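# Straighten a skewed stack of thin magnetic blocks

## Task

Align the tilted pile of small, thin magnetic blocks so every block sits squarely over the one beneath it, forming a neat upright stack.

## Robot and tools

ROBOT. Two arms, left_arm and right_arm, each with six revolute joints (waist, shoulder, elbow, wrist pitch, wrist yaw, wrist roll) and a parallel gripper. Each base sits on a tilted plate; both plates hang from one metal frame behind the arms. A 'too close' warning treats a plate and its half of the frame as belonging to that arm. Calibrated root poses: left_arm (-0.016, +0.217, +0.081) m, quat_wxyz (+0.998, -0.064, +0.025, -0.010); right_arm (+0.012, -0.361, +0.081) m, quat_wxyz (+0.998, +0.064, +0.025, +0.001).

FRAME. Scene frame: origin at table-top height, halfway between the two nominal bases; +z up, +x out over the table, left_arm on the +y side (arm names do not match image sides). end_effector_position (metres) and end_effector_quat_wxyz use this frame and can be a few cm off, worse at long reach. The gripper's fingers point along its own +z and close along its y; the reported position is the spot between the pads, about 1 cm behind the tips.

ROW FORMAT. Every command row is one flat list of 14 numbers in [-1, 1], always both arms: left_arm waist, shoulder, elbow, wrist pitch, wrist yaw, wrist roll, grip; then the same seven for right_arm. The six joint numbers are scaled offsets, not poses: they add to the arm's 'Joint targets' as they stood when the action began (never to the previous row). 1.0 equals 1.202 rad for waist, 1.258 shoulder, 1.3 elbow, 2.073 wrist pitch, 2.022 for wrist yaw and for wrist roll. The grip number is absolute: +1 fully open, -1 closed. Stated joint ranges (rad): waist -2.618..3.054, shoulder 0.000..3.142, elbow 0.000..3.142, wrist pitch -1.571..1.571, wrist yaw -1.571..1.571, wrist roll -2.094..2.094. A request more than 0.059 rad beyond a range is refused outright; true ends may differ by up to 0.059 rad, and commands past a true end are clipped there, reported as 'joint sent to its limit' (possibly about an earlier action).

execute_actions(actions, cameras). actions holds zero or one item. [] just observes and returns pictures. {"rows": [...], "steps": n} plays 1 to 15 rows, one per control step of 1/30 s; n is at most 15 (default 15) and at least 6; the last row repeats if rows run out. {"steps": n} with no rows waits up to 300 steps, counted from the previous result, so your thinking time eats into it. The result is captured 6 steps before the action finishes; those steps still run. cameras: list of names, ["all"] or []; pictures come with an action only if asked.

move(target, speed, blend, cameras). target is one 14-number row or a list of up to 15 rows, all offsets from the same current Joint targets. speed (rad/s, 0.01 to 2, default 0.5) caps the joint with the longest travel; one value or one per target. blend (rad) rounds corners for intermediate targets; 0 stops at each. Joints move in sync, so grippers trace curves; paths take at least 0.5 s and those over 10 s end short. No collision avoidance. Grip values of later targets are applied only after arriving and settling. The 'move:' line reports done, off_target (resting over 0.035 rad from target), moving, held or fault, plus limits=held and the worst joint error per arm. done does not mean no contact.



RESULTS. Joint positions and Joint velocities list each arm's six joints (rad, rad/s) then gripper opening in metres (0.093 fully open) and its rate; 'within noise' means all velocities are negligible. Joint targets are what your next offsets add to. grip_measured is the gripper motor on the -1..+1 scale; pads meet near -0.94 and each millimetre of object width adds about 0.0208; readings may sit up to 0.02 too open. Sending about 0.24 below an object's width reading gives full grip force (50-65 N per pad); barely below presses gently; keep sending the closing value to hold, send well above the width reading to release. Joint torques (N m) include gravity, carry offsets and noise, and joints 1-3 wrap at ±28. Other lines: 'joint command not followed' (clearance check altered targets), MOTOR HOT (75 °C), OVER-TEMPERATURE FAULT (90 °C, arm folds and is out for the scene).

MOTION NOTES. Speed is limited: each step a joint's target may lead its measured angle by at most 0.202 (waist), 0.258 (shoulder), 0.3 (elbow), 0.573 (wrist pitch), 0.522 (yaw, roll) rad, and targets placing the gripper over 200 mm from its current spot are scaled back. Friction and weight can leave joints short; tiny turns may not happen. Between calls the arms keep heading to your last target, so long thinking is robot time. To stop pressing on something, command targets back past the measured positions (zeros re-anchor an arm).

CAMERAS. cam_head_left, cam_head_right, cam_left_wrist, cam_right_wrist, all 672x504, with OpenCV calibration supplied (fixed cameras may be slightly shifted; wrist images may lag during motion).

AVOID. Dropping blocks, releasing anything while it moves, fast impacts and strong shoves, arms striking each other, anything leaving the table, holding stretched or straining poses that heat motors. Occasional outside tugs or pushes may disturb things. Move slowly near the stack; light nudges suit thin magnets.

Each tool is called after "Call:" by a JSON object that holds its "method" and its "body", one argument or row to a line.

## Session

Call:
{"method": "execute_actions", "body": {
  "actions": [],
  "cameras": ["all"]
}}

Scene clock: 0.00 s of 6600.00 s.
left_arm: end_effector_position=(+0.3407, +0.1213, +0.2860) grip_measured=+1.000 end_effector_quat_wxyz=(+0.488, -0.523, +0.698, +0.000) | right_arm: end_effector_position=(+0.3019, -0.4567, +0.1134) grip_measured=+1.000 end_effector_quat_wxyz=(+0.258, +0.097, +0.937, -0.213)
Joint positions: left_arm=[-0.747 1.666 1.328 -0.969 -1.123 -1.845 0.093] | right_arm=[0.008 1.304 0.513 -0.178 0.58 0.01 0.093]
Joint velocities: within noise
Joint torques (N m): no reading
Motor temperatures (°C): left_arm=[30 44 41 38 30 28 31] | right_arm=[28 38 36 32 29 30 30]
Heat: left arm: 44 °C; right arm: 38 °C.
Joint targets: left_arm=[-0.748 1.654 1.341 -0.965 -1.128 -1.845] | right_arm=[0.008 1.300 0.519 -0.187 0.581 0.010]
camera_calibration:
cam_left_wrist: T_world_to_cam=[[0.715752, -0.438934, 0.543173, -0.349319], [-0.231089, -0.882835, -0.408902, 0.344898], [0.659013, 0.167151, -0.733323, 0.0485359], [0, 0, 0, 1]] pos_world=[0.297742, 0.143048, 0.366362]
cam_right_wrist: T_world_to_cam=[[-0.301101, -0.888643, 0.345906, -0.355128], [-0.952641, 0.264117, -0.150722, 0.464408], [0.0425786, -0.374907, -0.926084, 0.0000227005], [0, 0, 0, 1]] pos_world=[0.335484, -0.438231, 0.192859]

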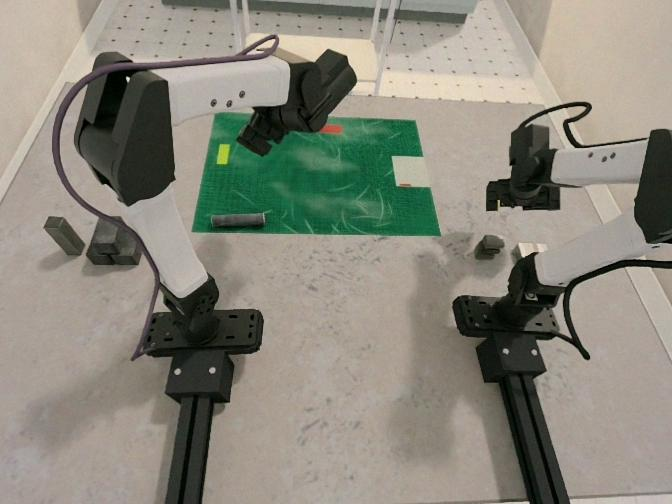

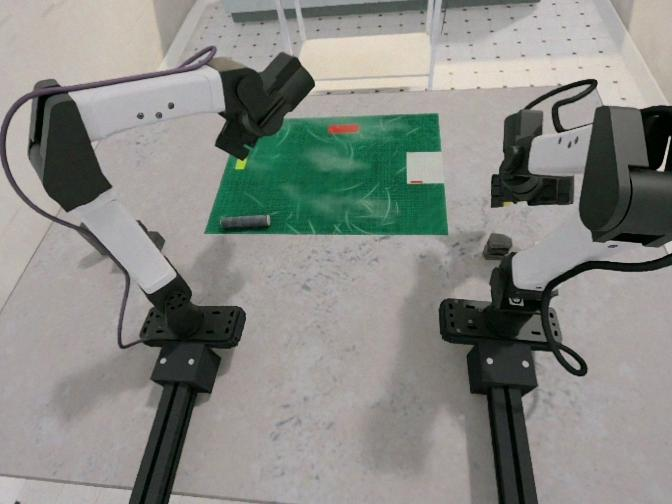

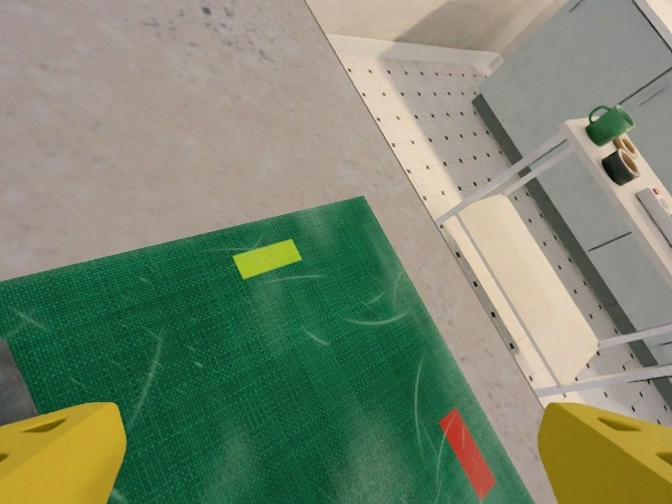

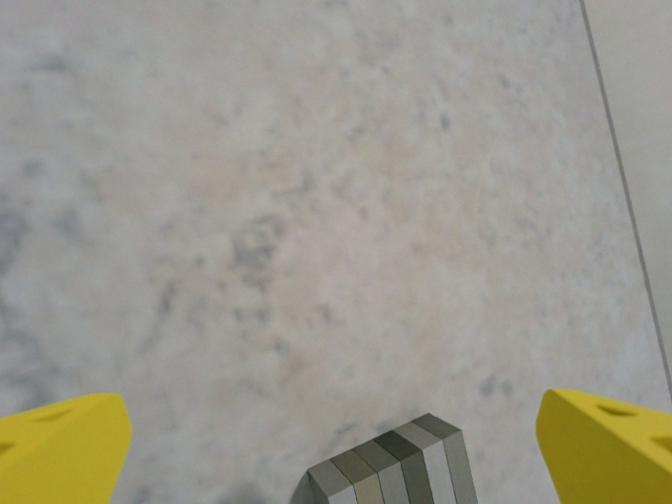

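Call:
{"method": "zoom_image", "body": {
  "camera": "cam_head_left",
  "region": [450, 215, 570, 285]
}}

Call:
{"method": "zoom_image", "body": {
  "camera": "cam_head_right",
  "region": [450, 215, 570, 285]
}}

Scaled by 4.200 from the camera's 672x504 image, which has a finer 960x720 frame.

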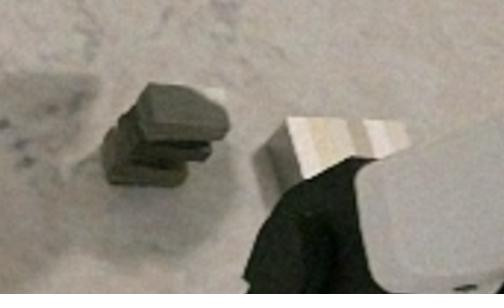

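Scaled by 4.200 from the camera's 672x504 image, which has a finer 960x720 frame.

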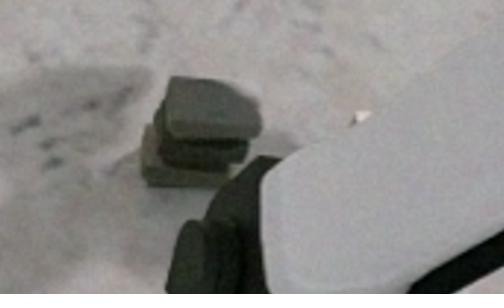

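Call:
{"method": "move", "body": {
  "target": [0, -0.361, 0, 0, 0, 0, 1, 0.0374, -0.1081, 0.2231, -0.4293, -0.2270, 0.0213, 1],
  "speed": 0.6
}}

Scene clock: 8.00 s of 6600.00 s.
left_arm: end_effector_position=(+0.2936, +0.1889, +0.4096) grip_measured=+1.000 end_effector_quat_wxyz=(+0.507, -0.606, +0.587, -0.179) | right_arm: end_effector_position=(+0.2165, -0.3839, +0.1482) grip_measured=+1.000 end_effector_quat_wxyz=(+0.044, +0.007, +0.999, +0.000)
Joint positions: left_arm=[-0.747 1.21 1.328 -0.969 -1.123 -1.845 0.093] | right_arm=[0.044 1.177 0.783 -1.043 0.133 0.045 0.093]
Joint velocities: within noise
Joint torques (N m): left_arm=[-0.55 -3.4 7.64 1.08 -0.45 0.03] | right_arm=[1.26 -3.33 7.51 0.36 -0.05 0.05]
Motor temperatures (°C): left_arm=[30 45 43 38 31 28 31] | right_arm=[28 39 37 33 29 30 30]
Heat: left arm: 45 °C; right arm: 39 °C.
Joint targets: left_arm=[-0.748 1.200 1.341 -0.965 -1.128 -1.845] | right_arm=[0.053 1.164 0.809 -1.077 0.122 0.053]
Kept back: nothing.
move: done
camera_calibration:
cam_left_wrist: T_world_to_cam=[[0.504802, -0.180833, 0.844082, -0.463136], [-0.081741, -0.983432, -0.161801, 0.318262], [0.859357, 0.0126814, -0.51122, 0.0382894], [0, 0, 0, 1]] pos_world=[0.226903, 0.228754, 0.461995]
cam_right_wrist: T_world_to_cam=[[-0.0249639, -0.999688, -0.000266487, -0.379304], [-0.939813, 0.0233779, 0.34089, 0.200967], [-0.340777, 0.00876039, -0.940103, 0.295529], [0, 0, 0, 1]] pos_world=[0.280112, -0.386473, 0.209219]

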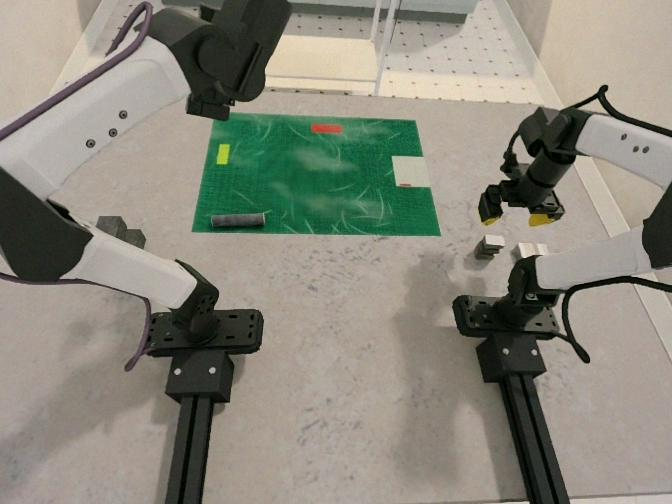

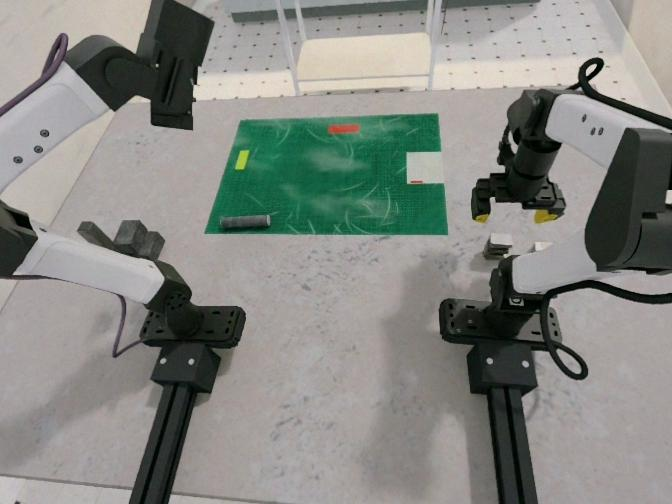

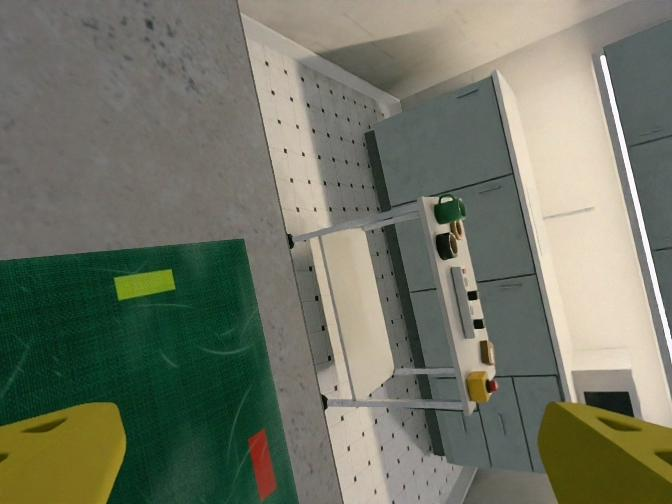

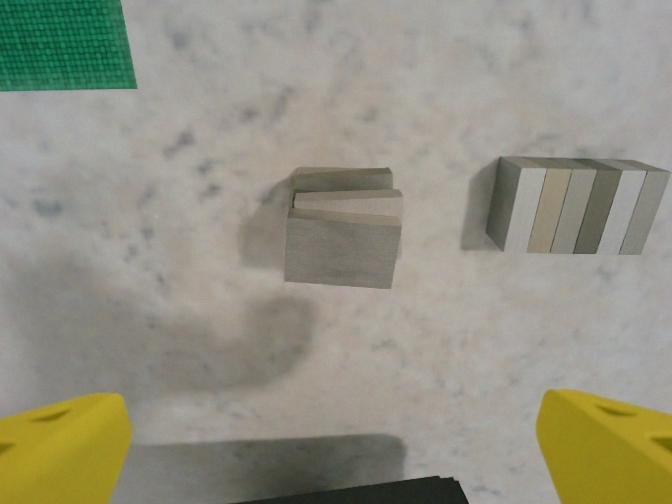

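Call:
{"method": "zoom_image", "body": {
  "camera": "cam_right_wrist",
  "region": [260, 150, 420, 300]
}}

Call:
{"method": "zoom_image", "body": {
  "camera": "cam_head_left",
  "region": [450, 215, 570, 285]
}}

Call:
{"method": "zoom_image", "body": {
  "camera": "cam_right_wrist",
  "region": [470, 140, 672, 270]
}}

Scaled by 3.150 from the camera's 672x504 image, which has a finer 960x720 frame.

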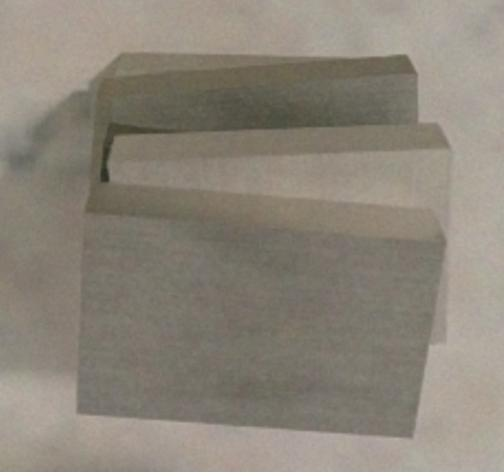

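Scaled by 4.200 from the camera's 672x504 image, which has a finer 960x720 frame.

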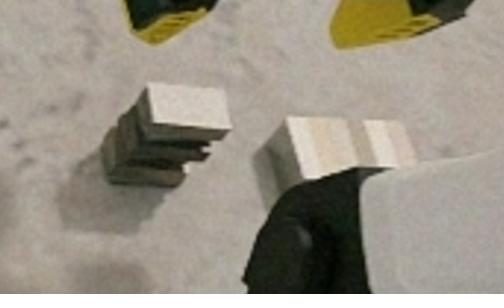

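Scaled by 2.495 from the camera's 672x504 image, which has a finer 960x720 frame.

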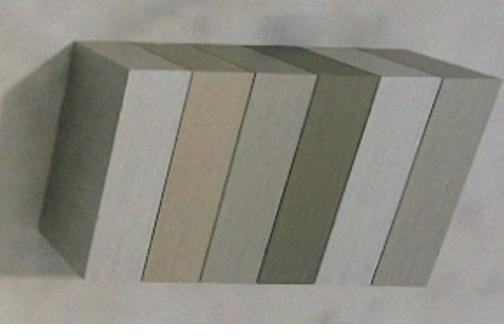

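Call:
{"method": "move", "body": {
  "target": [0, 0, 0, 0, 0, 0, 1, -0.0524, 0.0612, -0.1177, 0.1076, 0, -0.8081, 1],
  "speed": 0.9,
  "cameras": ["cam_right_wrist", "cam_head_right"]
}}

Call:
{"method": "zoom_image", "body": {
  "camera": "cam_right_wrist",
  "region": [230, 170, 430, 390]
}}

Scene clock: 12.27 s of 6600.00 s.
left_arm: end_effector_position=(+0.2936, +0.1889, +0.4096) grip_measured=+1.000 end_effector_quat_wxyz=(+0.507, -0.606, +0.587, -0.179) | right_arm: end_effector_position=(+0.2210, -0.3882, +0.1117) grip_measured=+1.000 end_effector_quat_wxyz=(-0.034, +0.701, -0.711, +0.036)
Joint positions: left_arm=[-0.747 1.21 1.328 -0.969 -1.123 -1.845 0.093] | right_arm=[-0.001 1.231 0.67 -0.86 0.131 -1.572 0.093]
Joint velocities: within noise
Joint torques (N m): left_arm=[-0.55 -3.4 7.58 1.08 -0.46 0.02] | right_arm=[-0.47 -1.62 4.05 0.71 -0.04 -0.11]
Motor temperatures (°C): left_arm=[30 45 43 39 31 28 31] | right_arm=[28 39 38 32 29 30 30]
Heat: left arm: 45 °C; right arm: 39 °C.
Joint targets: left_arm=[-0.748 1.200 1.341 -0.965 -1.128 -1.845] | right_arm=[-0.010 1.242 0.656 -0.854 0.122 -1.581]
Kept back: nothing.
move: done
camera_calibration:
cam_right_wrist: T_world_to_cam=[[0.994587, -0.0255728, 0.100714, -0.241908], [-0.0660379, -0.90389, 0.422636, -0.344455], [0.0802263, -0.426999, -0.900686, -0.00374252], [0, 0, 0, 1]] pos_world=[0.218152, -0.319134, 0.166572]
Images, in order (width x height): cam_head_right 672x504, cam_right_wrist 672x504.

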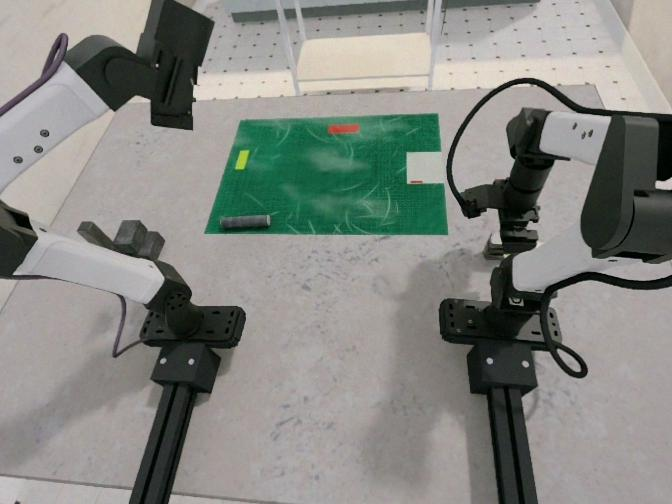

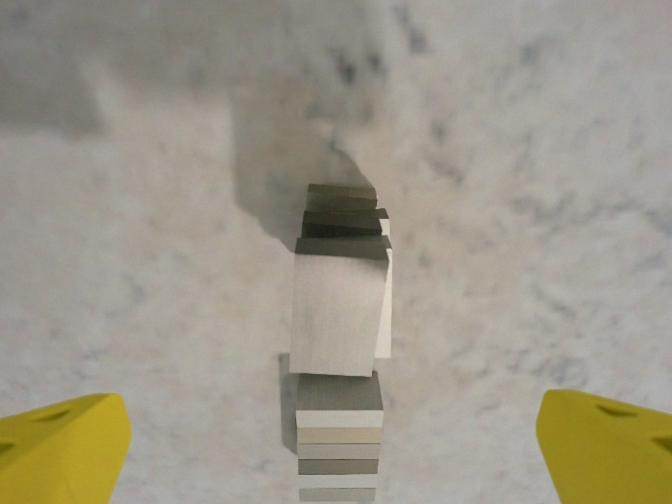

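Scaled by 2.291 from the camera's 672x504 image, which has a finer 960x720 frame.

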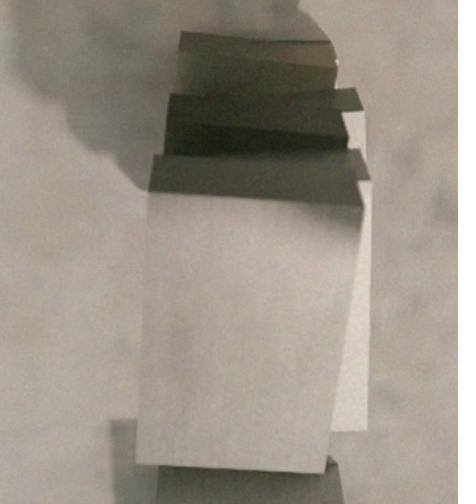

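Call:
{"method": "move", "body": {
  "target": [0, 0, 0, 0, 0, 0, 1, -0.0275, 0.0974, -0.0885, 0.1177, -0.002, -0.0163, 1],
  "speed": 0.3,
  "cameras": ["cam_right_wrist"]
}}

Call:
{"method": "zoom_image", "body": {
  "camera": "cam_right_wrist",
  "region": [220, 180, 440, 420]
}}

Scene clock: 15.37 s of 6600.00 s.
left_arm: end_effector_position=(+0.2936, +0.1889, +0.4096) grip_measured=+1.000 end_effector_quat_wxyz=(+0.507, -0.606, +0.587, -0.179) | right_arm: end_effector_position=(+0.2244, -0.3889, +0.0656) grip_measured=+1.000 end_effector_quat_wxyz=(-0.033, +0.701, -0.712, +0.037)
Joint positions: left_arm=[-0.747 1.21 1.328 -0.969 -1.123 -1.845 0.093] | right_arm=[-0.034 1.353 0.553 -0.617 0.128 -1.605 0.093]
Joint velocities: within noise
Joint torques (N m): left_arm=[-0.53 -3.38 7.57 1.07 -0.45 0.03] | right_arm=[-0.47 -2.22 3.52 0.69 -0.11 -0.1]
Motor temperatures (°C): left_arm=[30 45 44 39 31 28 31] | right_arm=[28 39 38 32 29 30 30]
Heat: left arm: 45 °C; right arm: 39 °C.
Joint targets: left_arm=[-0.748 1.200 1.341 -0.965 -1.128 -1.845] | right_arm=[-0.043 1.364 0.541 -0.610 0.118 -1.614]
Kept back: nothing.
move: done
camera_calibration:
cam_right_wrist: T_world_to_cam=[[0.994561, -0.0255025, 0.100987, -0.240635], [-0.0662493, -0.903048, 0.424399, -0.325104], [0.0803733, -0.428781, -0.899826, -0.0466549], [0, 0, 0, 1]] pos_world=[0.221538, -0.319726, 0.120294]
Images, in order (width x height): cam_right_wrist 672x504.

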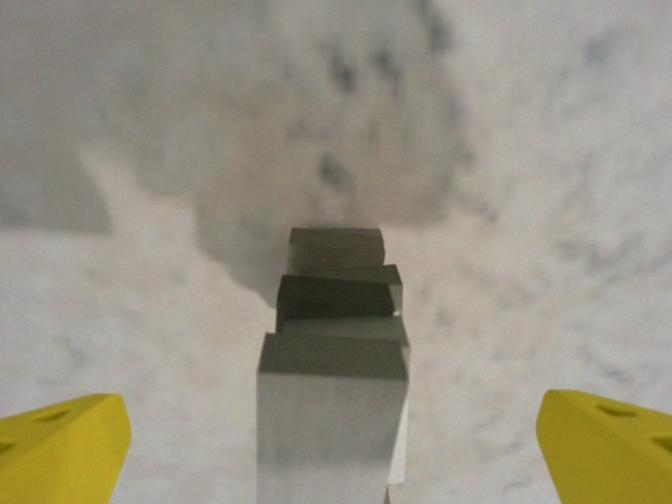

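Scaled by 2.100 from the camera's 672x504 image, which has a finer 960x720 frame.

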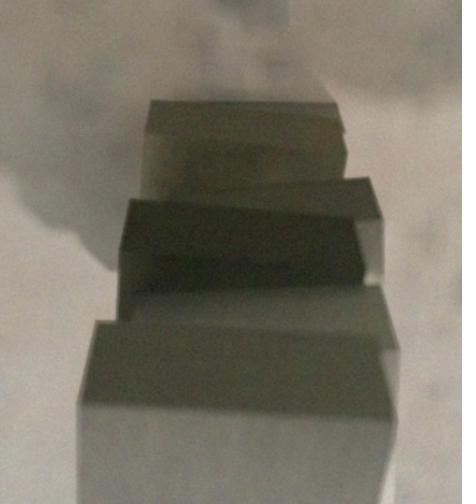

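Call:
{"method": "move", "body": {
  "target": [0,0,0,0,0,0,1,-0.002,0.0132,-0.0086,0.0145,0,-0.0012,1],
  "cameras": ["cam_right_wrist"]
}}

Scene clock: 18.53 s of 6600.00 s.
left_arm: end_effector_position=(+0.2936, +0.1889, +0.4096) grip_measured=+1.000 end_effector_quat_wxyz=(+0.507, -0.606, +0.587, -0.179) | right_arm: end_effector_position=(+0.2256, -0.3883, +0.0610) grip_measured=+1.000 end_effector_quat_wxyz=(-0.034, +0.702, -0.711, +0.038)
Joint positions: left_arm=[-0.747 1.21 1.328 -0.969 -1.123 -1.845 0.093] | right_arm=[-0.034 1.369 0.543 -0.587 0.128 -1.608 0.093]
Joint velocities: within noise
Joint torques (N m): left_arm=[-0.57 -3.38 7.64 1.09 -0.46 0.04] | right_arm=[-0.5 -2.13 3.32 0.7 -0.1 -0.1]
Motor temperatures (°C): left_arm=[30 45 44 39 31 28 31] | right_arm=[28 38 38 32 29 30 30]
Heat: left arm: 45 °C; right arm: 38 °C.
Joint targets: left_arm=[-0.748 1.200 1.341 -0.965 -1.128 -1.845] | right_arm=[-0.046 1.381 0.530 -0.579 0.118 -1.616]
Kept back: nothing.
move: done
camera_calibration:
cam_right_wrist: T_world_to_cam=[[0.994226, -0.0232969, 0.10475, -0.240667], [-0.065854, -0.903183, 0.424174, -0.322659], [0.0847269, -0.428623, -0.899502, -0.0515655], [0, 0, 0, 1]] pos_world=[0.222398, -0.319129, 0.11569]
Images, in order (width x height): cam_right_wrist 672x504.

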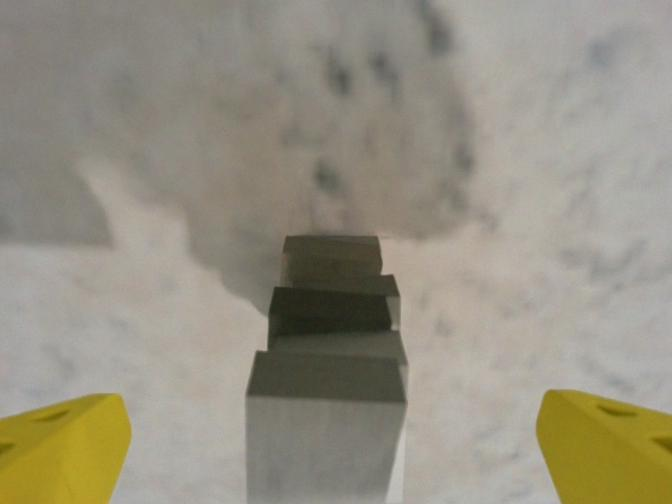

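Call:
{"method": "execute_actions", "body": {
  "actions": [
    {"rows":[[0,0,0,0,0,0,1,0,0,0,0,0,0,0.92],[0,0,0,0,0,0,1,0,0,0,0,0,0,0.84],[0,0,0,0,0,0,1,0,0,0,0,0,0,0.76],[0,0,0,0,0,0,1,0,0,0,0,0,0,0.68],[0,0,0,0,0,0,1,0,0,0,0,0,0,0.6],[0,0,0,0,0,0,1,0,0,0,0,0,0,0.52],[0,0,0,0,0,0,1,0,0,0,0,0,0,0.44],[0,0,0,0,0,0,1,0,0,0,0,0,0,0.36],[0,0,0,0,0,0,1,0,0,0,0,0,0,0.28],[0,0,0,0,0,0,1,0,0,0,0,0,0,0.2],[0,0,0,0,0,0,1,0,0,0,0,0,0,0.12],[0,0,0,0,0,0,1,0,0,0,0,0,0,0.05],[0,0,0,0,0,0,1,0,0,0,0,0,0,-0.02],[0,0,0,0,0,0,1,0,0,0,0,0,0,-0.08],[0,0,0,0,0,0,1,0,0,0,0,0,0,-0.13]],"steps":15}
  ]
}}

Call:
{"method": "execute_actions", "body": {
  "actions": [
    {"rows":[[0,0,0,0,0,0,1,0,0,0,0,0,0,-0.15],[0,0,0,0,0,0,1,0,0,0,0,0,0,-0.17],[0,0,0,0,0,0,1,0,0,0,0,0,0,-0.19],[0,0,0,0,0,0,1,0,0,0,0,0,0,-0.21],[0,0,0,0,0,0,1,0,0,0,0,0,0,-0.23],[0,0,0,0,0,0,1,0,0,0,0,0,0,-0.25],[0,0,0,0,0,0,1,0,0,0,0,0,0,-0.27],[0,0,0,0,0,0,1,0,0,0,0,0,0,-0.29],[0,0,0,0,0,0,1,0,0,0,0,0,0,-0.31],[0,0,0,0,0,0,1,0,0,0,0,0,0,-0.33],[0,0,0,0,0,0,1,0,0,0,0,0,0,-0.35],[0,0,0,0,0,0,1,0,0,0,0,0,0,-0.37],[0,0,0,0,0,0,1,0,0,0,0,0,0,-0.39],[0,0,0,0,0,0,1,0,0,0,0,0,0,-0.405],[0,0,0,0,0,0,1,0,0,0,0,0,0,-0.42]],"steps":15}
  ]
}}

Call:
{"method": "execute_actions", "body": {
  "actions": [
    {"rows":[[0,0,0,0,0,0,1,0,0,0,0,0,0,-0.435],[0,0,0,0,0,0,1,0,0,0,0,0,0,-0.45],[0,0,0,0,0,0,1,0,0,0,0,0,0,-0.465],[0,0,0,0,0,0,1,0,0,0,0,0,0,-0.48],[0,0,0,0,0,0,1,0,0,0,0,0,0,-0.495],[0,0,0,0,0,0,1,0,0,0,0,0,0,-0.51],[0,0,0,0,0,0,1,0,0,0,0,0,0,-0.525],[0,0,0,0,0,0,1,0,0,0,0,0,0,-0.54],[0,0,0,0,0,0,1,0,0,0,0,0,0,-0.555],[0,0,0,0,0,0,1,0,0,0,0,0,0,-0.57],[0,0,0,0,0,0,1,0,0,0,0,0,0,-0.585],[0,0,0,0,0,0,1,0,0,0,0,0,0,-0.6],[0,0,0,0,0,0,1,0,0,0,0,0,0,-0.61],[0,0,0,0,0,0,1,0,0,0,0,0,0,-0.625],[0,0,0,0,0,0,1,0,0,0,0,0,0,-0.64]],"steps":15}
  ]
}}

Call:
{"method": "wait", "body": {
  "seconds": 0.4,
  "cameras": ["cam_right_wrist"]
}}

Scene clock: 20.13 s of 6600.00 s.
left_arm: end_effector_position=(+0.2936, +0.1889, +0.4096) grip_measured=+1.000 end_effector_quat_wxyz=(+0.507, -0.606, +0.587, -0.179) | right_arm: end_effector_position=(+0.2258, -0.3883, +0.0610) grip_measured=+0.334 end_effector_quat_wxyz=(-0.035, +0.702, -0.711, +0.039)
Joint positions: left_arm=[-0.747 1.21 1.328 -0.969 -1.123 -1.845 0.093] | right_arm=[-0.034 1.369 0.543 -0.586 0.128 -1.608 0.061]
Joint velocities: left_arm=[within noise] | right_arm=[-0.002 0.007 -0.012 -0.066 -0.081 -0.051 -0.117]
Joint torques (N m): left_arm=[-0.57 -3.33 7.65 1.09 -0.47 0.02] | right_arm=[-0.57 -1.99 3.37 0.72 -0.08 -0.08]
Motor temperatures (°C): left_arm=[30 45 44 39 31 28 31] | right_arm=[28 38 38 32 29 30 30]
Heat: left arm: 45 °C; right arm: 38 °C.
Joint targets: left_arm=[-0.748 1.200 1.341 -0.965 -1.128 -1.845] | right_arm=[-0.046 1.381 0.530 -0.579 0.118 -1.616]
Steps of this call (1-39: nothing new was sent; 40-48: this action's first 9). Readings (joint positions of left_arm | right_arm):
40: [-0.747 1.210 1.328 -0.969 -1.123 -1.845] | [-0.034 1.369 0.543 -0.586 0.128 -1.608]
41: [-0.747 1.210 1.328 -0.969 -1.123 -1.845] | [-0.034 1.369 0.543 -0.586 0.128 -1.608]
43: [-0.747 1.210 1.328 -0.969 -1.123 -1.845] | [-0.034 1.369 0.543 -0.586 0.128 -1.608]
47: [-0.747 1.210 1.328 -0.969 -1.123 -1.845] | [-0.034 1.369 0.543 -0.586 0.128 -1.608]
48: the state above

Scene clock: 20.63 s of 6600.00 s.
left_arm: end_effector_position=(+0.2936, +0.1889, +0.4096) grip_measured=+1.000 end_effector_quat_wxyz=(+0.507, -0.606, +0.587, -0.179) | right_arm: end_effector_position=(+0.2258, -0.3883, +0.0610) grip_measured=-0.297 end_effector_quat_wxyz=(-0.035, +0.702, -0.710, +0.039)
Joint positions: left_arm=[-0.747 1.21 1.328 -0.969 -1.123 -1.845 0.093] | right_arm=[-0.034 1.369 0.543 -0.586 0.128 -1.608 0.031]
Joint velocities: left_arm=[within noise] | right_arm=[0.007 -0.017 0.012 0.022 -0.022 0.022 -0.024]
Joint torques (N m): left_arm=[-0.55 -3.43 7.61 1.09 -0.44 0.03] | right_arm=[-0.69 -2.17 3.21 0.67 -0.04 -0.08]
Motor temperatures (°C): left_arm=[30 45 44 39 31 28 31] | right_arm=[28 38 38 32 29 30 30]
Heat: left arm: 45 °C; right arm: 38 °C.
Joint targets: left_arm=[-0.748 1.200 1.341 -0.965 -1.128 -1.845] | right_arm=[-0.045 1.381 0.530 -0.580 0.118 -1.616]
Steps of this call (1-6: your previous action's last 6; 7-15: this action's first 9). Readings (joint positions of left_arm | right_arm):
7: [-0.747 1.210 1.328 -0.969 -1.123 -1.845] | [-0.034 1.369 0.543 -0.586 0.128 -1.608]
8: [-0.747 1.210 1.328 -0.969 -1.123 -1.845] | [-0.034 1.369 0.543 -0.586 0.128 -1.608]
10: [-0.747 1.210 1.328 -0.969 -1.123 -1.845] | [-0.034 1.369 0.543 -0.586 0.128 -1.608]
14: [-0.747 1.210 1.328 -0.969 -1.123 -1.845] | [-0.034 1.369 0.543 -0.586 0.128 -1.608]
15: the state above

Scene clock: 21.13 s of 6600.00 s.
left_arm: end_effector_position=(+0.2936, +0.1889, +0.4096) grip_measured=+1.000 end_effector_quat_wxyz=(+0.507, -0.606, +0.587, -0.179) | right_arm: end_effector_position=(+0.2269, -0.3886, +0.0611) grip_measured=-0.469 end_effector_quat_wxyz=(-0.036, +0.701, -0.711, +0.040)
Joint positions: left_arm=[-0.747 1.21 1.328 -0.969 -1.123 -1.845 0.093] | right_arm=[-0.036 1.369 0.543 -0.581 0.127 -1.608 0.023]
Joint velocities: left_arm=[within noise] | right_arm=[0.007 -0.002 -0.007 -0.007 -0.095 0.007 -0.007]
Joint torques (N m): left_arm=[-0.58 -3.45 7.64 1.11 -0.43 0.06] | right_arm=[-0.36 -2.18 3.32 0.69 -0.08 -0.11]
Motor temperatures (°C): left_arm=[30 45 44 39 31 28 31] | right_arm=[28 38 38 32 29 30 30]
Heat: left arm: 45 °C; right arm: 38 °C.
Joint targets: left_arm=[-0.748 1.200 1.341 -0.965 -1.128 -1.845] | right_arm=[-0.045 1.381 0.530 -0.580 0.118 -1.616]
Steps of this call (1-6: your previous action's last 6; 7-15: this action's first 9). Readings (joint positions of left_arm | right_arm):
7: [-0.747 1.210 1.328 -0.969 -1.123 -1.845] | [-0.036 1.369 0.543 -0.581 0.127 -1.608]
8: [-0.747 1.210 1.328 -0.969 -1.123 -1.845] | [-0.036 1.369 0.543 -0.581 0.127 -1.608]
10: [-0.747 1.210 1.328 -0.969 -1.123 -1.845] | [-0.036 1.369 0.543 -0.581 0.127 -1.608]
14: [-0.747 1.210 1.328 -0.969 -1.123 -1.845] | [-0.036 1.369 0.543 -0.581 0.127 -1.608]
15: the state above

Scene clock: 21.73 s of 6600.00 s.
left_arm: end_effector_position=(+0.2936, +0.1889, +0.4096) grip_measured=+1.000 end_effector_quat_wxyz=(+0.507, -0.606, +0.587, -0.179) | right_arm: end_effector_position=(+0.2269, -0.3886, +0.0611) grip_measured=-0.508 end_effector_quat_wxyz=(-0.036, +0.701, -0.711, +0.040)
Joint positions: left_arm=[-0.747 1.21 1.328 -0.969 -1.123 -1.845 0.093] | right_arm=[-0.036 1.369 0.543 -0.581 0.127 -1.608 0.021]
Joint velocities: within noise
Joint torques (N m): left_arm=[-0.64 -3.41 7.69 1.08 -0.45 0.01] | right_arm=[-0.39 -2.07 3.47 0.68 -0.09 -0.1]
Motor temperatures (°C): left_arm=[30 45 44 39 31 28 31] | right_arm=[28 38 38 32 29 30 30]
Heat: left arm: 45 °C; right arm: 38 °C.
Joint targets: left_arm=[-0.748 1.200 1.341 -0.965 -1.128 -1.845] | right_arm=[-0.045 1.381 0.530 -0.580 0.118 -1.616]
Steps of this call (1-6: your previous action's last 6; 7-15: toward your last target; 16-18: nothing new was sent). Readings (joint positions of left_arm | right_arm):
1: [-0.747 1.210 1.328 -0.969 -1.123 -1.845] | [-0.036 1.369 0.543 -0.581 0.127 -1.608]
2: [-0.747 1.210 1.328 -0.969 -1.123 -1.845] | [-0.036 1.369 0.543 -0.581 0.127 -1.608]
4: [-0.747 1.210 1.328 -0.969 -1.123 -1.845] | [-0.036 1.369 0.543 -0.581 0.127 -1.608]
8: [-0.747 1.210 1.328 -0.969 -1.123 -1.845] | [-0.036 1.369 0.543 -0.581 0.127 -1.608]
18: the state above
All arms were judged still, so your last target was given up. Each gripper or tool keeps its last command.
camera_calibration:
cam_right_wrist: T_world_to_cam=[[0.993596, -0.025096, 0.110172, -0.242885], [-0.0697682, -0.90322, 0.423468, -0.32201], [0.0888819, -0.428443, -0.899187, -0.0526329], [0, 0, 0, 1]] pos_world=[0.223542, -0.319492, 0.115793]
Images, in order (width x height): cam_right_wrist 672x504.

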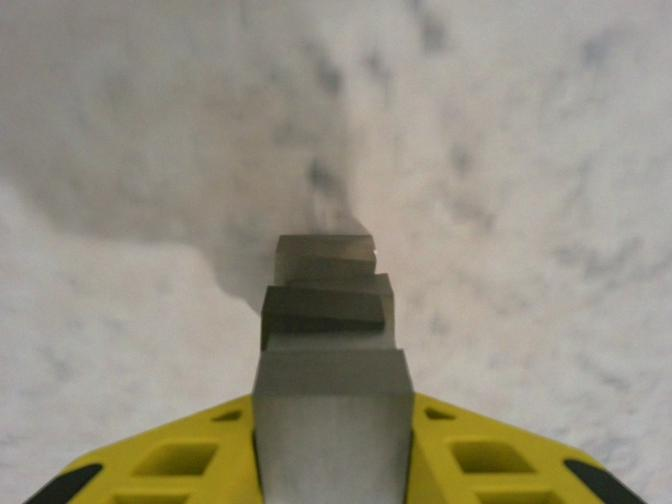

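Call:
{"method": "zoom_image", "body": {
  "camera": "cam_right_wrist",
  "region": [230, 220, 430, 420]
}}

Scaled by 2.520 from the camera's 672x504 image, which has a finer 960x720 frame.

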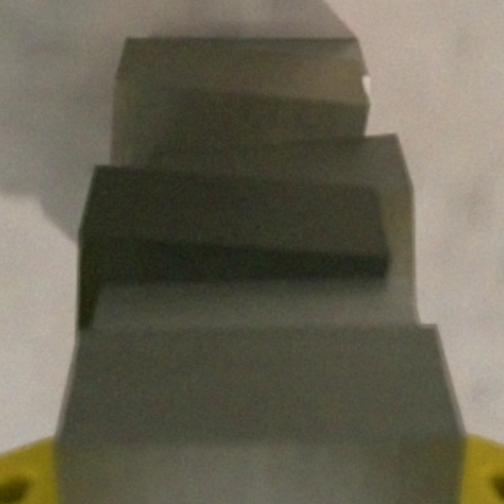

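Call:
{"method": "move", "body": {
  "target": [
    [0,0,0,0,0,0,1,0.0511,-0.1331,0.1569,-0.1715,0,0.0302,-0.64],
    [0,0,0,0,0,0,1,0.0106,0.2835,0.3808,-0.0569,0,0.0064,-0.64]
  ],
  "blend": 0.08,
  "speed": 0.6,
  "cameras": ["cam_right_wrist", "cam_head_right"]
}}

Scene clock: 27.57 s of 6600.00 s.
left_arm: end_effector_position=(+0.2936, +0.1889, +0.4096) grip_measured=+1.000 end_effector_quat_wxyz=(+0.507, -0.606, +0.587, -0.179) | right_arm: end_effector_position=(+0.3273, -0.3906, +0.0769) grip_measured=-0.516 end_effector_quat_wxyz=(-0.027, +0.702, -0.711, +0.029)
Joint positions: left_arm=[-0.747 1.21 1.328 -0.969 -1.123 -1.845 0.093] | right_arm=[-0.024 1.729 0.995 -0.704 0.126 -1.594 0.02]
Joint velocities: within noise
Joint torques (N m): left_arm=[-0.64 -3.4 7.58 1.09 -0.46 0.05] | right_arm=[0.21 -5.31 7.13 0.65 -0.06 -0.1]
Motor temperatures (°C): left_arm=[30 45 45 40 31 28 31] | right_arm=[28 39 38 32 29 30 30]
Heat: left arm: 45 °C; right arm: 39 °C.
Joint targets: left_arm=[-0.748 1.200 1.341 -0.965 -1.128 -1.845] | right_arm=[-0.033 1.737 1.025 -0.698 0.118 -1.603]
Kept back: nothing.
move: done
camera_calibration:
cam_right_wrist: T_world_to_cam=[[0.996382, -0.0238753, 0.0815653, -0.342623], [-0.056226, -0.904862, 0.421977, -0.328454], [0.0637305, -0.425036, -0.90293, -0.0383006], [0, 0, 0, 1]] pos_world=[0.325357, -0.321665, 0.131963]
Images, in order (width x height): cam_head_right 672x504, cam_right_wrist 672x504.

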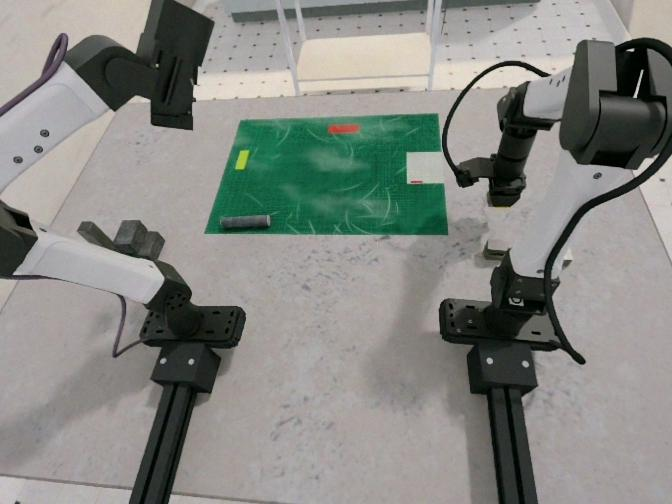

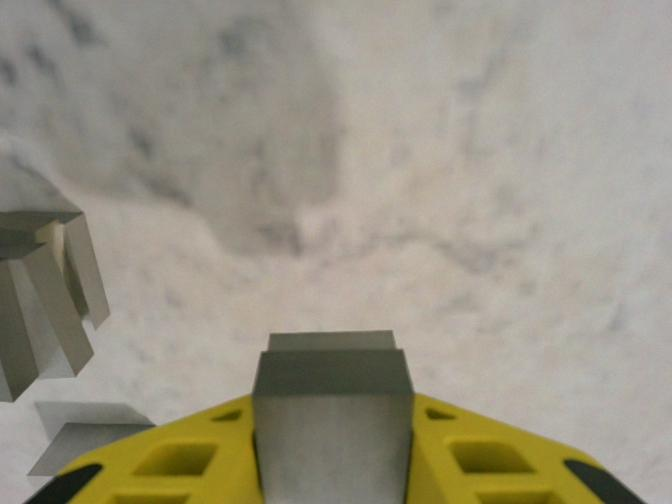

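Call:
{"method": "move", "body": {
  "target": [0,0,0,0,0,0,1,-0.0202,0.1138,-0.0879,0.1153,0,-0.0124,-0.64],
  "speed": 0.4,
  "cameras": []
}}

Scene clock: 29.30 s of 6600.00 s.
left_arm: end_effector_position=(+0.2936, +0.1889, +0.4096) grip_measured=+1.000 end_effector_quat_wxyz=(+0.507, -0.606, +0.587, -0.179) | right_arm: end_effector_position=(+0.3328, -0.3917, +0.0220) grip_measured=-0.516 end_effector_quat_wxyz=(-0.031, +0.701, -0.711, +0.035)
Joint positions: left_arm=[-0.747 1.21 1.328 -0.969 -1.123 -1.845 0.093] | right_arm=[-0.049 1.872 0.917 -0.466 0.126 -1.62 0.02]
Joint velocities: within noise
Joint torques (N m): left_arm=[-0.66 -3.47 7.61 1.08 -0.45 0.03] | right_arm=[0.39 -6 3.48 0.7 -0.03 -0.11]
Motor temperatures (°C): left_arm=[30 45 45 40 31 28 31] | right_arm=[28 39 38 32 29 30 30]
Heat: left arm: 45 °C; right arm: 39 °C.
Joint targets: left_arm=[-0.748 1.200 1.341 -0.965 -1.128 -1.845] | right_arm=[-0.057 1.880 0.911 -0.459 0.118 -1.628]
Kept back: nothing.
move: done
No camera images: "cameras" was empty.

Call:
{"method": "move", "body": {
  "target": [0,0,0,0,0,0,1,-0.0012,0.0078,-0.005,0.0079,0,-0.0006,-0.64],
  "speed": 0.05,
  "cameras": []
}}

Scene clock: 30.30 s of 6600.00 s.
left_arm: end_effector_position=(+0.2936, +0.1889, +0.4096) grip_measured=+1.000 end_effector_quat_wxyz=(+0.507, -0.606, +0.587, -0.179) | right_arm: end_effector_position=(+0.3354, -0.3917, +0.0205) grip_measured=-0.516 end_effector_quat_wxyz=(-0.034, +0.701, -0.711, +0.038)
Joint positions: left_arm=[-0.747 1.21 1.328 -0.969 -1.123 -1.845 0.093] | right_arm=[-0.049 1.879 0.917 -0.45 0.126 -1.621 0.02]
Joint velocities: within noise
Joint torques (N m): left_arm=[-0.62 -3.36 7.58 1.07 -0.45 0.03] | right_arm=[0.27 -5.6 3.02 0.74 -0.06 -0.11]
Motor temperatures (°C): left_arm=[30 45 45 40 31 28 31] | right_arm=[28 39 38 32 29 30 30]
Heat: left arm: 45 °C; right arm: 39 °C.
Joint targets: left_arm=[-0.748 1.200 1.341 -0.965 -1.128 -1.845] | right_arm=[-0.059 1.890 0.904 -0.442 0.118 -1.630]
Kept back: nothing.
move: done
No camera images: "cameras" was empty.

Call:
{"method": "move", "body": {
  "target": [0,0,0,0,0,0,1,0,0,-0.0069,0,0,0,-0.64],
  "speed": 0.05,
  "cameras": ["cam_right_wrist"]
}}

Scene clock: 33.03 s of 6600.00 s.
left_arm: end_effector_position=(+0.2936, +0.1889, +0.4096) grip_measured=+1.000 end_effector_quat_wxyz=(+0.507, -0.606, +0.587, -0.179) | right_arm: end_effector_position=(+0.3313, -0.3912, +0.0182) grip_measured=-0.516 end_effector_quat_wxyz=(-0.031, +0.702, -0.711, +0.035)
Joint positions: left_arm=[-0.747 1.21 1.328 -0.969 -1.123 -1.845 0.093] | right_arm=[-0.049 1.879 0.905 -0.447 0.126 -1.621 0.02]
Joint velocities: within noise
Joint torques (N m): left_arm=[-0.62 -3.38 7.64 1.06 -0.42 0.02] | right_arm=[0.17 -5.6 3.12 0.68 -0.07 -0.11]
Motor temperatures (°C): left_arm=[30 45 45 40 31 28 31] | right_arm=[28 39 38 32 29 30 31]
Heat: left arm: 45 °C; right arm: 39 °C.
Joint targets: left_arm=[-0.748 1.200 1.341 -0.965 -1.128 -1.845] | right_arm=[-0.059 1.890 0.895 -0.442 0.118 -1.629]
Kept back: nothing.
move: done
camera_calibration:
cam_right_wrist: T_world_to_cam=[[0.995168, -0.0232454, 0.095394, -0.341517], [-0.061828, -0.903111, 0.424933, -0.30148], [0.0762737, -0.428777, -0.900185, -0.0975057], [0, 0, 0, 1]] pos_world=[0.328664, -0.322017, 0.0729144]
Images, in order (width x height): cam_right_wrist 672x504.

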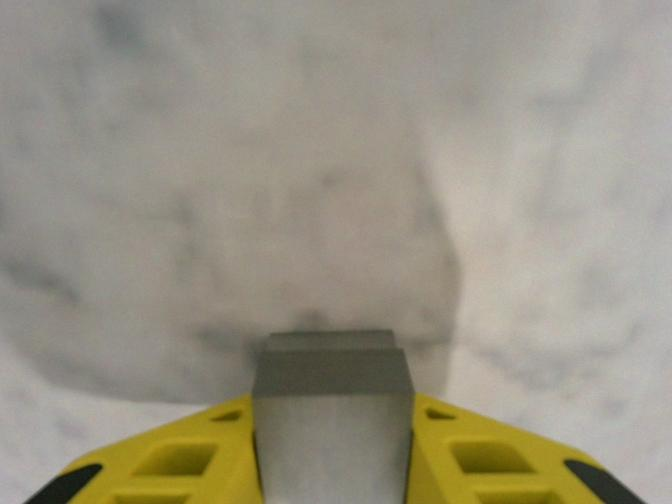

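Call:
{"method": "move", "body": {
  "target": [0,0,0,0,0,0,1,0,0.003,-0.0023,0.001,0,0,-0.64],
  "speed": 0.03,
  "cameras": []
}}

Call:
{"method": "zoom_image", "body": {
  "camera": "cam_right_wrist",
  "region": [230, 300, 430, 420]
}}

Scene clock: 34.00 s of 6600.00 s.
left_arm: end_effector_position=(+0.2936, +0.1889, +0.4096) grip_measured=+1.000 end_effector_quat_wxyz=(+0.507, -0.606, +0.587, -0.179) | right_arm: end_effector_position=(+0.3313, -0.3912, +0.0182) grip_measured=-0.516 end_effector_quat_wxyz=(-0.031, +0.702, -0.711, +0.035)
Joint positions: left_arm=[-0.747 1.21 1.328 -0.969 -1.123 -1.845 0.093] | right_arm=[-0.049 1.879 0.905 -0.447 0.126 -1.621 0.02]
Joint velocities: within noise
Joint torques (N m): left_arm=[-0.58 -3.37 7.5 1.08 -0.45 0.03] | right_arm=[0.02 -5.39 2.89 0.68 -0.06 -0.1]
Motor temperatures (°C): left_arm=[30 45 45 40 31 28 31] | right_arm=[28 39 38 32 29 30 31]
Heat: left arm: 45 °C; right arm: 39 °C.
Joint targets: left_arm=[-0.748 1.200 1.341 -0.965 -1.128 -1.845] | right_arm=[-0.059 1.894 0.892 -0.440 0.118 -1.629]
Kept back: nothing.
move: done
No camera images: "cameras" was empty.

Scaled by 2.520 from the camera's 672x504 image, which has a finer 960x720 frame.

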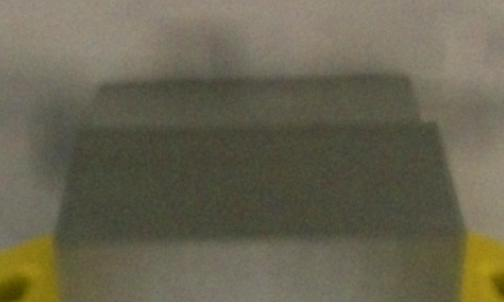

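Call:
{"method": "move", "body": {
  "target": [0,0,0,0,0,0,1,0,0.003,-0.003,0.0015,0,0,-0.64],
  "speed": 0.03,
  "cameras": []
}}

Scene clock: 34.93 s of 6600.00 s.
left_arm: end_effector_position=(+0.2936, +0.1889, +0.4096) grip_measured=+1.000 end_effector_quat_wxyz=(+0.507, -0.606, +0.587, -0.179) | right_arm: end_effector_position=(+0.3312, -0.3911, +0.0176) grip_measured=-0.516 end_effector_quat_wxyz=(-0.030, +0.702, -0.711, +0.035)
Joint positions: left_arm=[-0.747 1.21 1.328 -0.969 -1.123 -1.845 0.093] | right_arm=[-0.049 1.881 0.905 -0.445 0.126 -1.621 0.02]
Joint velocities: within noise
Joint torques (N m): left_arm=[-0.59 -3.49 7.54 1.07 -0.45 0.03] | right_arm=[0.2 -5.27 2.65 0.72 -0.04 -0.1]
Motor temperatures (°C): left_arm=[30 45 45 40 31 28 31] | right_arm=[28 39 38 32 29 30 31]
Heat: left arm: 45 °C; right arm: 39 °C.
Joint targets: left_arm=[-0.748 1.200 1.341 -0.965 -1.128 -1.845] | right_arm=[-0.059 1.898 0.889 -0.437 0.118 -1.629]
Kept back: nothing.
move: done
No camera images: "cameras" was empty.

Call:
{"method": "move", "body": {
  "target": [0,0,0,0,0,0,1,0,-0.006,0.003,-0.003,0,0,-0.64],
  "speed": 0.03,
  "cameras": []
}}

Call:
{"method": "execute_actions", "body": {
  "actions": [
    {"rows":[[0,0,0,0,0,0,1,0,0,0,0,0,0,-0.63],[0,0,0,0,0,0,1,0,0,0,0,0,0,-0.62],[0,0,0,0,0,0,1,0,0,0,0,0,0,-0.61],[0,0,0,0,0,0,1,0,0,0,0,0,0,-0.6],[0,0,0,0,0,0,1,0,0,0,0,0,0,-0.59],[0,0,0,0,0,0,1,0,0,0,0,0,0,-0.58],[0,0,0,0,0,0,1,0,0,0,0,0,0,-0.57],[0,0,0,0,0,0,1,0,0,0,0,0,0,-0.56],[0,0,0,0,0,0,1,0,0,0,0,0,0,-0.55],[0,0,0,0,0,0,1,0,0,0,0,0,0,-0.54],[0,0,0,0,0,0,1,0,0,0,0,0,0,-0.53],[0,0,0,0,0,0,1,0,0,0,0,0,0,-0.52],[0,0,0,0,0,0,1,0,0,0,0,0,0,-0.51],[0,0,0,0,0,0,1,0,0,0,0,0,0,-0.50],[0,0,0,0,0,0,1,0,0,0,0,0,0,-0.49]],"steps":15}
  ]
}}

Call:
{"method": "execute_actions", "body": {
  "actions": [
    {"rows":[[0,0,0,0,0,0,1,0,0,0,0,0,0,-0.47],[0,0,0,0,0,0,1,0,0,0,0,0,0,-0.44],[0,0,0,0,0,0,1,0,0,0,0,0,0,-0.41],[0,0,0,0,0,0,1,0,0,0,0,0,0,-0.38],[0,0,0,0,0,0,1,0,0,0,0,0,0,-0.34],[0,0,0,0,0,0,1,0,0,0,0,0,0,-0.3],[0,0,0,0,0,0,1,0,0,0,0,0,0,-0.26],[0,0,0,0,0,0,1,0,0,0,0,0,0,-0.22],[0,0,0,0,0,0,1,0,0,0,0,0,0,-0.18],[0,0,0,0,0,0,1,0,0,0,0,0,0,-0.14],[0,0,0,0,0,0,1,0,0,0,0,0,0,-0.1],[0,0,0,0,0,0,1,0,0,0,0,0,0,-0.06],[0,0,0,0,0,0,1,0,0,0,0,0,0,-0.02],[0,0,0,0,0,0,1,0,0,0,0,0,0,0.02],[0,0,0,0,0,0,1,0,0,0,0,0,0,0.04]],"steps":15}
  ]
}}

Call:
{"method": "wait", "body": {
  "seconds": 0.3,
  "cameras": ["cam_right_wrist"]
}}

Scene clock: 36.53 s of 6600.00 s.
left_arm: end_effector_position=(+0.2936, +0.1889, +0.4096) grip_measured=+1.000 end_effector_quat_wxyz=(+0.507, -0.606, +0.587, -0.179) | right_arm: end_effector_position=(+0.3312, -0.3911, +0.0176) grip_measured=-0.516 end_effector_quat_wxyz=(-0.030, +0.702, -0.711, +0.035)
Joint positions: left_arm=[-0.747 1.21 1.328 -0.969 -1.123 -1.845 0.093] | right_arm=[-0.049 1.881 0.905 -0.445 0.126 -1.621 0.02]
Joint velocities: within noise
Joint torques (N m): left_arm=[-0.61 -3.44 7.58 1.06 -0.47 0.04] | right_arm=[0.38 -5.86 2.95 0.63 -0.07 -0.09]
Motor temperatures (°C): left_arm=[30 45 45 40 31 28 31] | right_arm=[28 39 38 32 29 30 31]
Heat: left arm: 45 °C; right arm: 39 °C.
Joint targets: left_arm=[-0.748 1.200 1.341 -0.965 -1.128 -1.845] | right_arm=[-0.059 1.890 0.892 -0.443 0.118 -1.629]
Kept back: nothing.
move: done
No camera images: "cameras" was empty.

Scene clock: 36.83 s of 6600.00 s.
left_arm: end_effector_position=(+0.2936, +0.1889, +0.4096) grip_measured=+1.000 end_effector_quat_wxyz=(+0.507, -0.606, +0.587, -0.179) | right_arm: end_effector_position=(+0.3312, -0.3911, +0.0176) grip_measured=-0.516 end_effector_quat_wxyz=(-0.030, +0.702, -0.711, +0.035)
Joint positions: left_arm=[-0.747 1.21 1.328 -0.969 -1.123 -1.845 0.093] | right_arm=[-0.049 1.881 0.905 -0.445 0.126 -1.621 0.02]
Joint velocities: within noise
Joint torques (N m): left_arm=[-0.65 -3.44 7.65 1.09 -0.47 0.04] | right_arm=[0.09 -5.83 2.89 0.59 -0.05 -0.08]
Motor temperatures (°C): left_arm=[30 45 45 40 31 28 31] | right_arm=[28 39 38 32 29 30 31]
Heat: left arm: 45 °C; right arm: 39 °C.
Joint targets: left_arm=[-0.748 1.200 1.341 -0.965 -1.128 -1.845] | right_arm=[-0.059 1.890 0.892 -0.443 0.118 -1.629]
Steps of this call (1-9: this action's first 9). Readings (joint positions of left_arm | right_arm):
1: [-0.747 1.210 1.328 -0.969 -1.123 -1.845] | [-0.049 1.881 0.905 -0.445 0.126 -1.621]
2: [-0.747 1.210 1.328 -0.969 -1.123 -1.845] | [-0.049 1.881 0.905 -0.445 0.126 -1.621]
4: [-0.747 1.210 1.328 -0.969 -1.123 -1.845] | [-0.049 1.881 0.905 -0.445 0.126 -1.621]
8: [-0.747 1.210 1.328 -0.969 -1.123 -1.845] | [-0.049 1.881 0.905 -0.445 0.126 -1.621]
9: the state above

Scene clock: 37.33 s of 6600.00 s.
left_arm: end_effector_position=(+0.2936, +0.1889, +0.4096) grip_measured=+1.000 end_effector_quat_wxyz=(+0.507, -0.606, +0.587, -0.179) | right_arm: end_effector_position=(+0.3312, -0.3911, +0.0176) grip_measured=-0.207 end_effector_quat_wxyz=(-0.030, +0.702, -0.711, +0.035)
Joint positions: left_arm=[-0.747 1.21 1.328 -0.969 -1.123 -1.845 0.093] | right_arm=[-0.049 1.881 0.905 -0.445 0.126 -1.621 0.035]
Joint velocities: left_arm=[within noise] | right_arm=[0.002 -0.012 0.012 -0.007 -0.037 0.051 0.057]
Joint torques (N m): left_arm=[-0.57 -3.43 7.62 1.07 -0.45 0.02] | right_arm=[0.21 -5.76 2.91 0.61 -0.07 -0.09]
Motor temperatures (°C): left_arm=[30 45 45 40 31 28 31] | right_arm=[28 39 38 32 29 30 31]
Heat: left arm: 45 °C; right arm: 39 °C.
Joint targets: left_arm=[-0.748 1.200 1.341 -0.965 -1.128 -1.845] | right_arm=[-0.059 1.890 0.892 -0.443 0.118 -1.630]
Steps of this call (1-6: your previous action's last 6; 7-15: this action's first 9). Readings (joint positions of left_arm | right_arm):
7: [-0.747 1.210 1.328 -0.969 -1.123 -1.845] | [-0.049 1.881 0.905 -0.445 0.126 -1.621]
8: [-0.747 1.210 1.328 -0.969 -1.123 -1.845] | [-0.049 1.881 0.905 -0.445 0.126 -1.621]
10: [-0.747 1.210 1.328 -0.969 -1.123 -1.845] | [-0.049 1.881 0.905 -0.445 0.126 -1.621]
14: [-0.747 1.210 1.328 -0.969 -1.123 -1.845] | [-0.049 1.881 0.905 -0.445 0.126 -1.621]
15: the state above

Scene clock: 37.83 s of 6600.00 s.
left_arm: end_effector_position=(+0.2936, +0.1889, +0.4096) grip_measured=+1.000 end_effector_quat_wxyz=(+0.507, -0.606, +0.587, -0.179) | right_arm: end_effector_position=(+0.3312, -0.3911, +0.0176) grip_measured=+0.038 end_effector_quat_wxyz=(-0.030, +0.702, -0.711, +0.035)
Joint positions: left_arm=[-0.747 1.21 1.328 -0.969 -1.123 -1.845 0.093] | right_arm=[-0.049 1.881 0.905 -0.445 0.126 -1.621 0.047]
Joint velocities: within noise
Joint torques (N m): left_arm=[-0.54 -3.4 7.61 1.08 -0.44 0] | right_arm=[0.14 -6.01 2.96 0.65 -0.08 -0.07]
Motor temperatures (°C): left_arm=[30 45 45 40 31 28 31] | right_arm=[28 39 38 32 29 30 31]
Heat: left arm: 45 °C; right arm: 39 °C.
Joint targets: left_arm=[-0.748 1.200 1.341 -0.965 -1.128 -1.845] | right_arm=[-0.059 1.890 0.892 -0.443 0.118 -1.630]
Steps of this call (1-6: your previous action's last 6; 7-15: toward your last target). Readings (joint positions of left_arm | right_arm):
1: [-0.747 1.210 1.328 -0.969 -1.123 -1.845] | [-0.049 1.881 0.905 -0.445 0.126 -1.621]
2: [-0.747 1.210 1.328 -0.969 -1.123 -1.845] | [-0.049 1.881 0.905 -0.445 0.126 -1.621]
4: [-0.747 1.210 1.328 -0.969 -1.123 -1.845] | [-0.049 1.881 0.905 -0.445 0.126 -1.621]
8: [-0.747 1.210 1.328 -0.969 -1.123 -1.845] | [-0.049 1.881 0.905 -0.445 0.126 -1.621]
15: the state above
All arms were judged still, so your last target was given up. Each gripper or tool keeps its last command.
camera_calibration:
cam_right_wrist: T_world_to_cam=[[0.995288, -0.0227272, 0.0942625, -0.341155], [-0.0608728, -0.903153, 0.424982, -0.30147], [0.0754748, -0.428717, -0.90028, -0.097748], [0, 0, 0, 1]] pos_world=[0.328573, -0.321933, 0.0722767]
Images, in order (width x height): cam_right_wrist 672x504.

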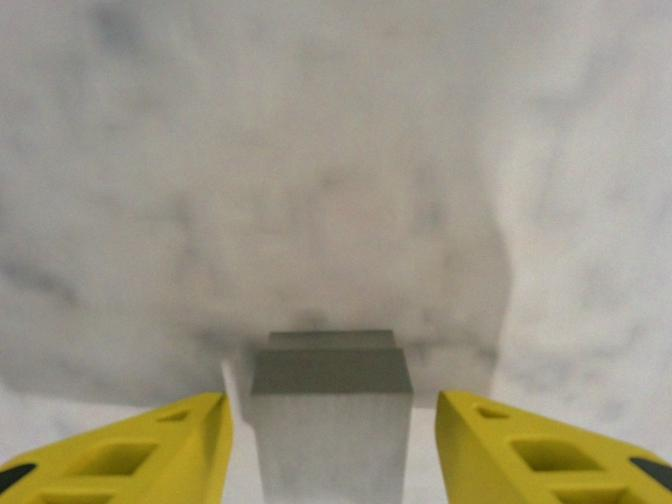

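Call:
{"method": "move", "body": {
  "target": [
    [0,0,0,0,0,0,1,0.0355,-0.1410,0.1,-0.1407,0,0.0212,0.04],
    [0,0,0,0,0,0,1,0.0161,-0.4505,-0.2396,-0.1081,0,0.0096,0.7]
  ],
  "blend": 0.04,
  "speed": 0.6,
  "cameras": ["cam_right_wrist"]
}}

Scene clock: 41.27 s of 6600.00 s.
left_arm: end_effector_position=(+0.2936, +0.1889, +0.4096) grip_measured=+1.000 end_effector_quat_wxyz=(+0.507, -0.606, +0.587, -0.179) | right_arm: end_effector_position=(+0.2279, -0.3891, +0.0759) grip_measured=+0.698 end_effector_quat_wxyz=(-0.033, +0.702, -0.711, +0.036)
Joint positions: left_arm=[-0.747 1.21 1.328 -0.969 -1.123 -1.845 0.093] | right_arm=[-0.03 1.34 0.592 -0.67 0.126 -1.603 0.079]
Joint velocities: within noise
Joint torques (N m): left_arm=[-0.64 -3.44 7.58 1.07 -0.47 0.04] | right_arm=[-0.36 -4.55 3.86 0.68 -0.04 -0.08]
Motor temperatures (°C): left_arm=[30 45 46 40 31 28 31] | right_arm=[28 40 38 32 29 30 30]
Heat: left arm: 46 °C; right arm: 40 °C.
Joint targets: left_arm=[-0.748 1.200 1.341 -0.965 -1.128 -1.845] | right_arm=[-0.039 1.323 0.581 -0.667 0.118 -1.610]
Kept back: nothing.
move: done
camera_calibration:
cam_right_wrist: T_world_to_cam=[[0.994752, -0.0230673, 0.0996797, -0.244172], [-0.0632899, -0.90422, 0.422352, -0.33039], [0.0803899, -0.426444, -0.900935, -0.0367735], [0, 0, 0, 1]] pos_world=[0.224936, -0.320059, 0.130749]
Images, in order (width x height): cam_right_wrist 672x504.

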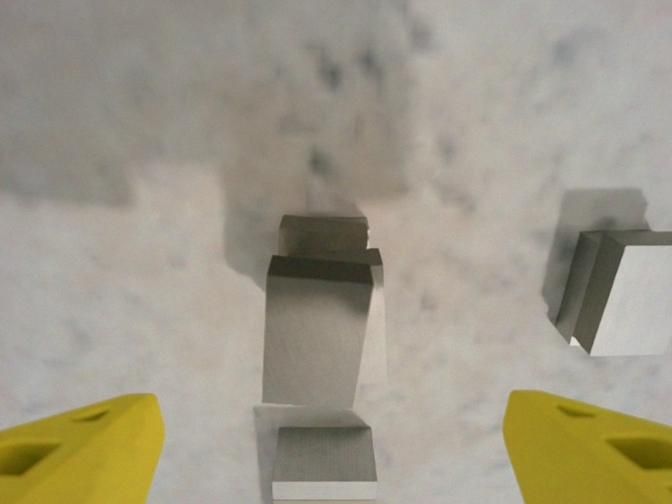

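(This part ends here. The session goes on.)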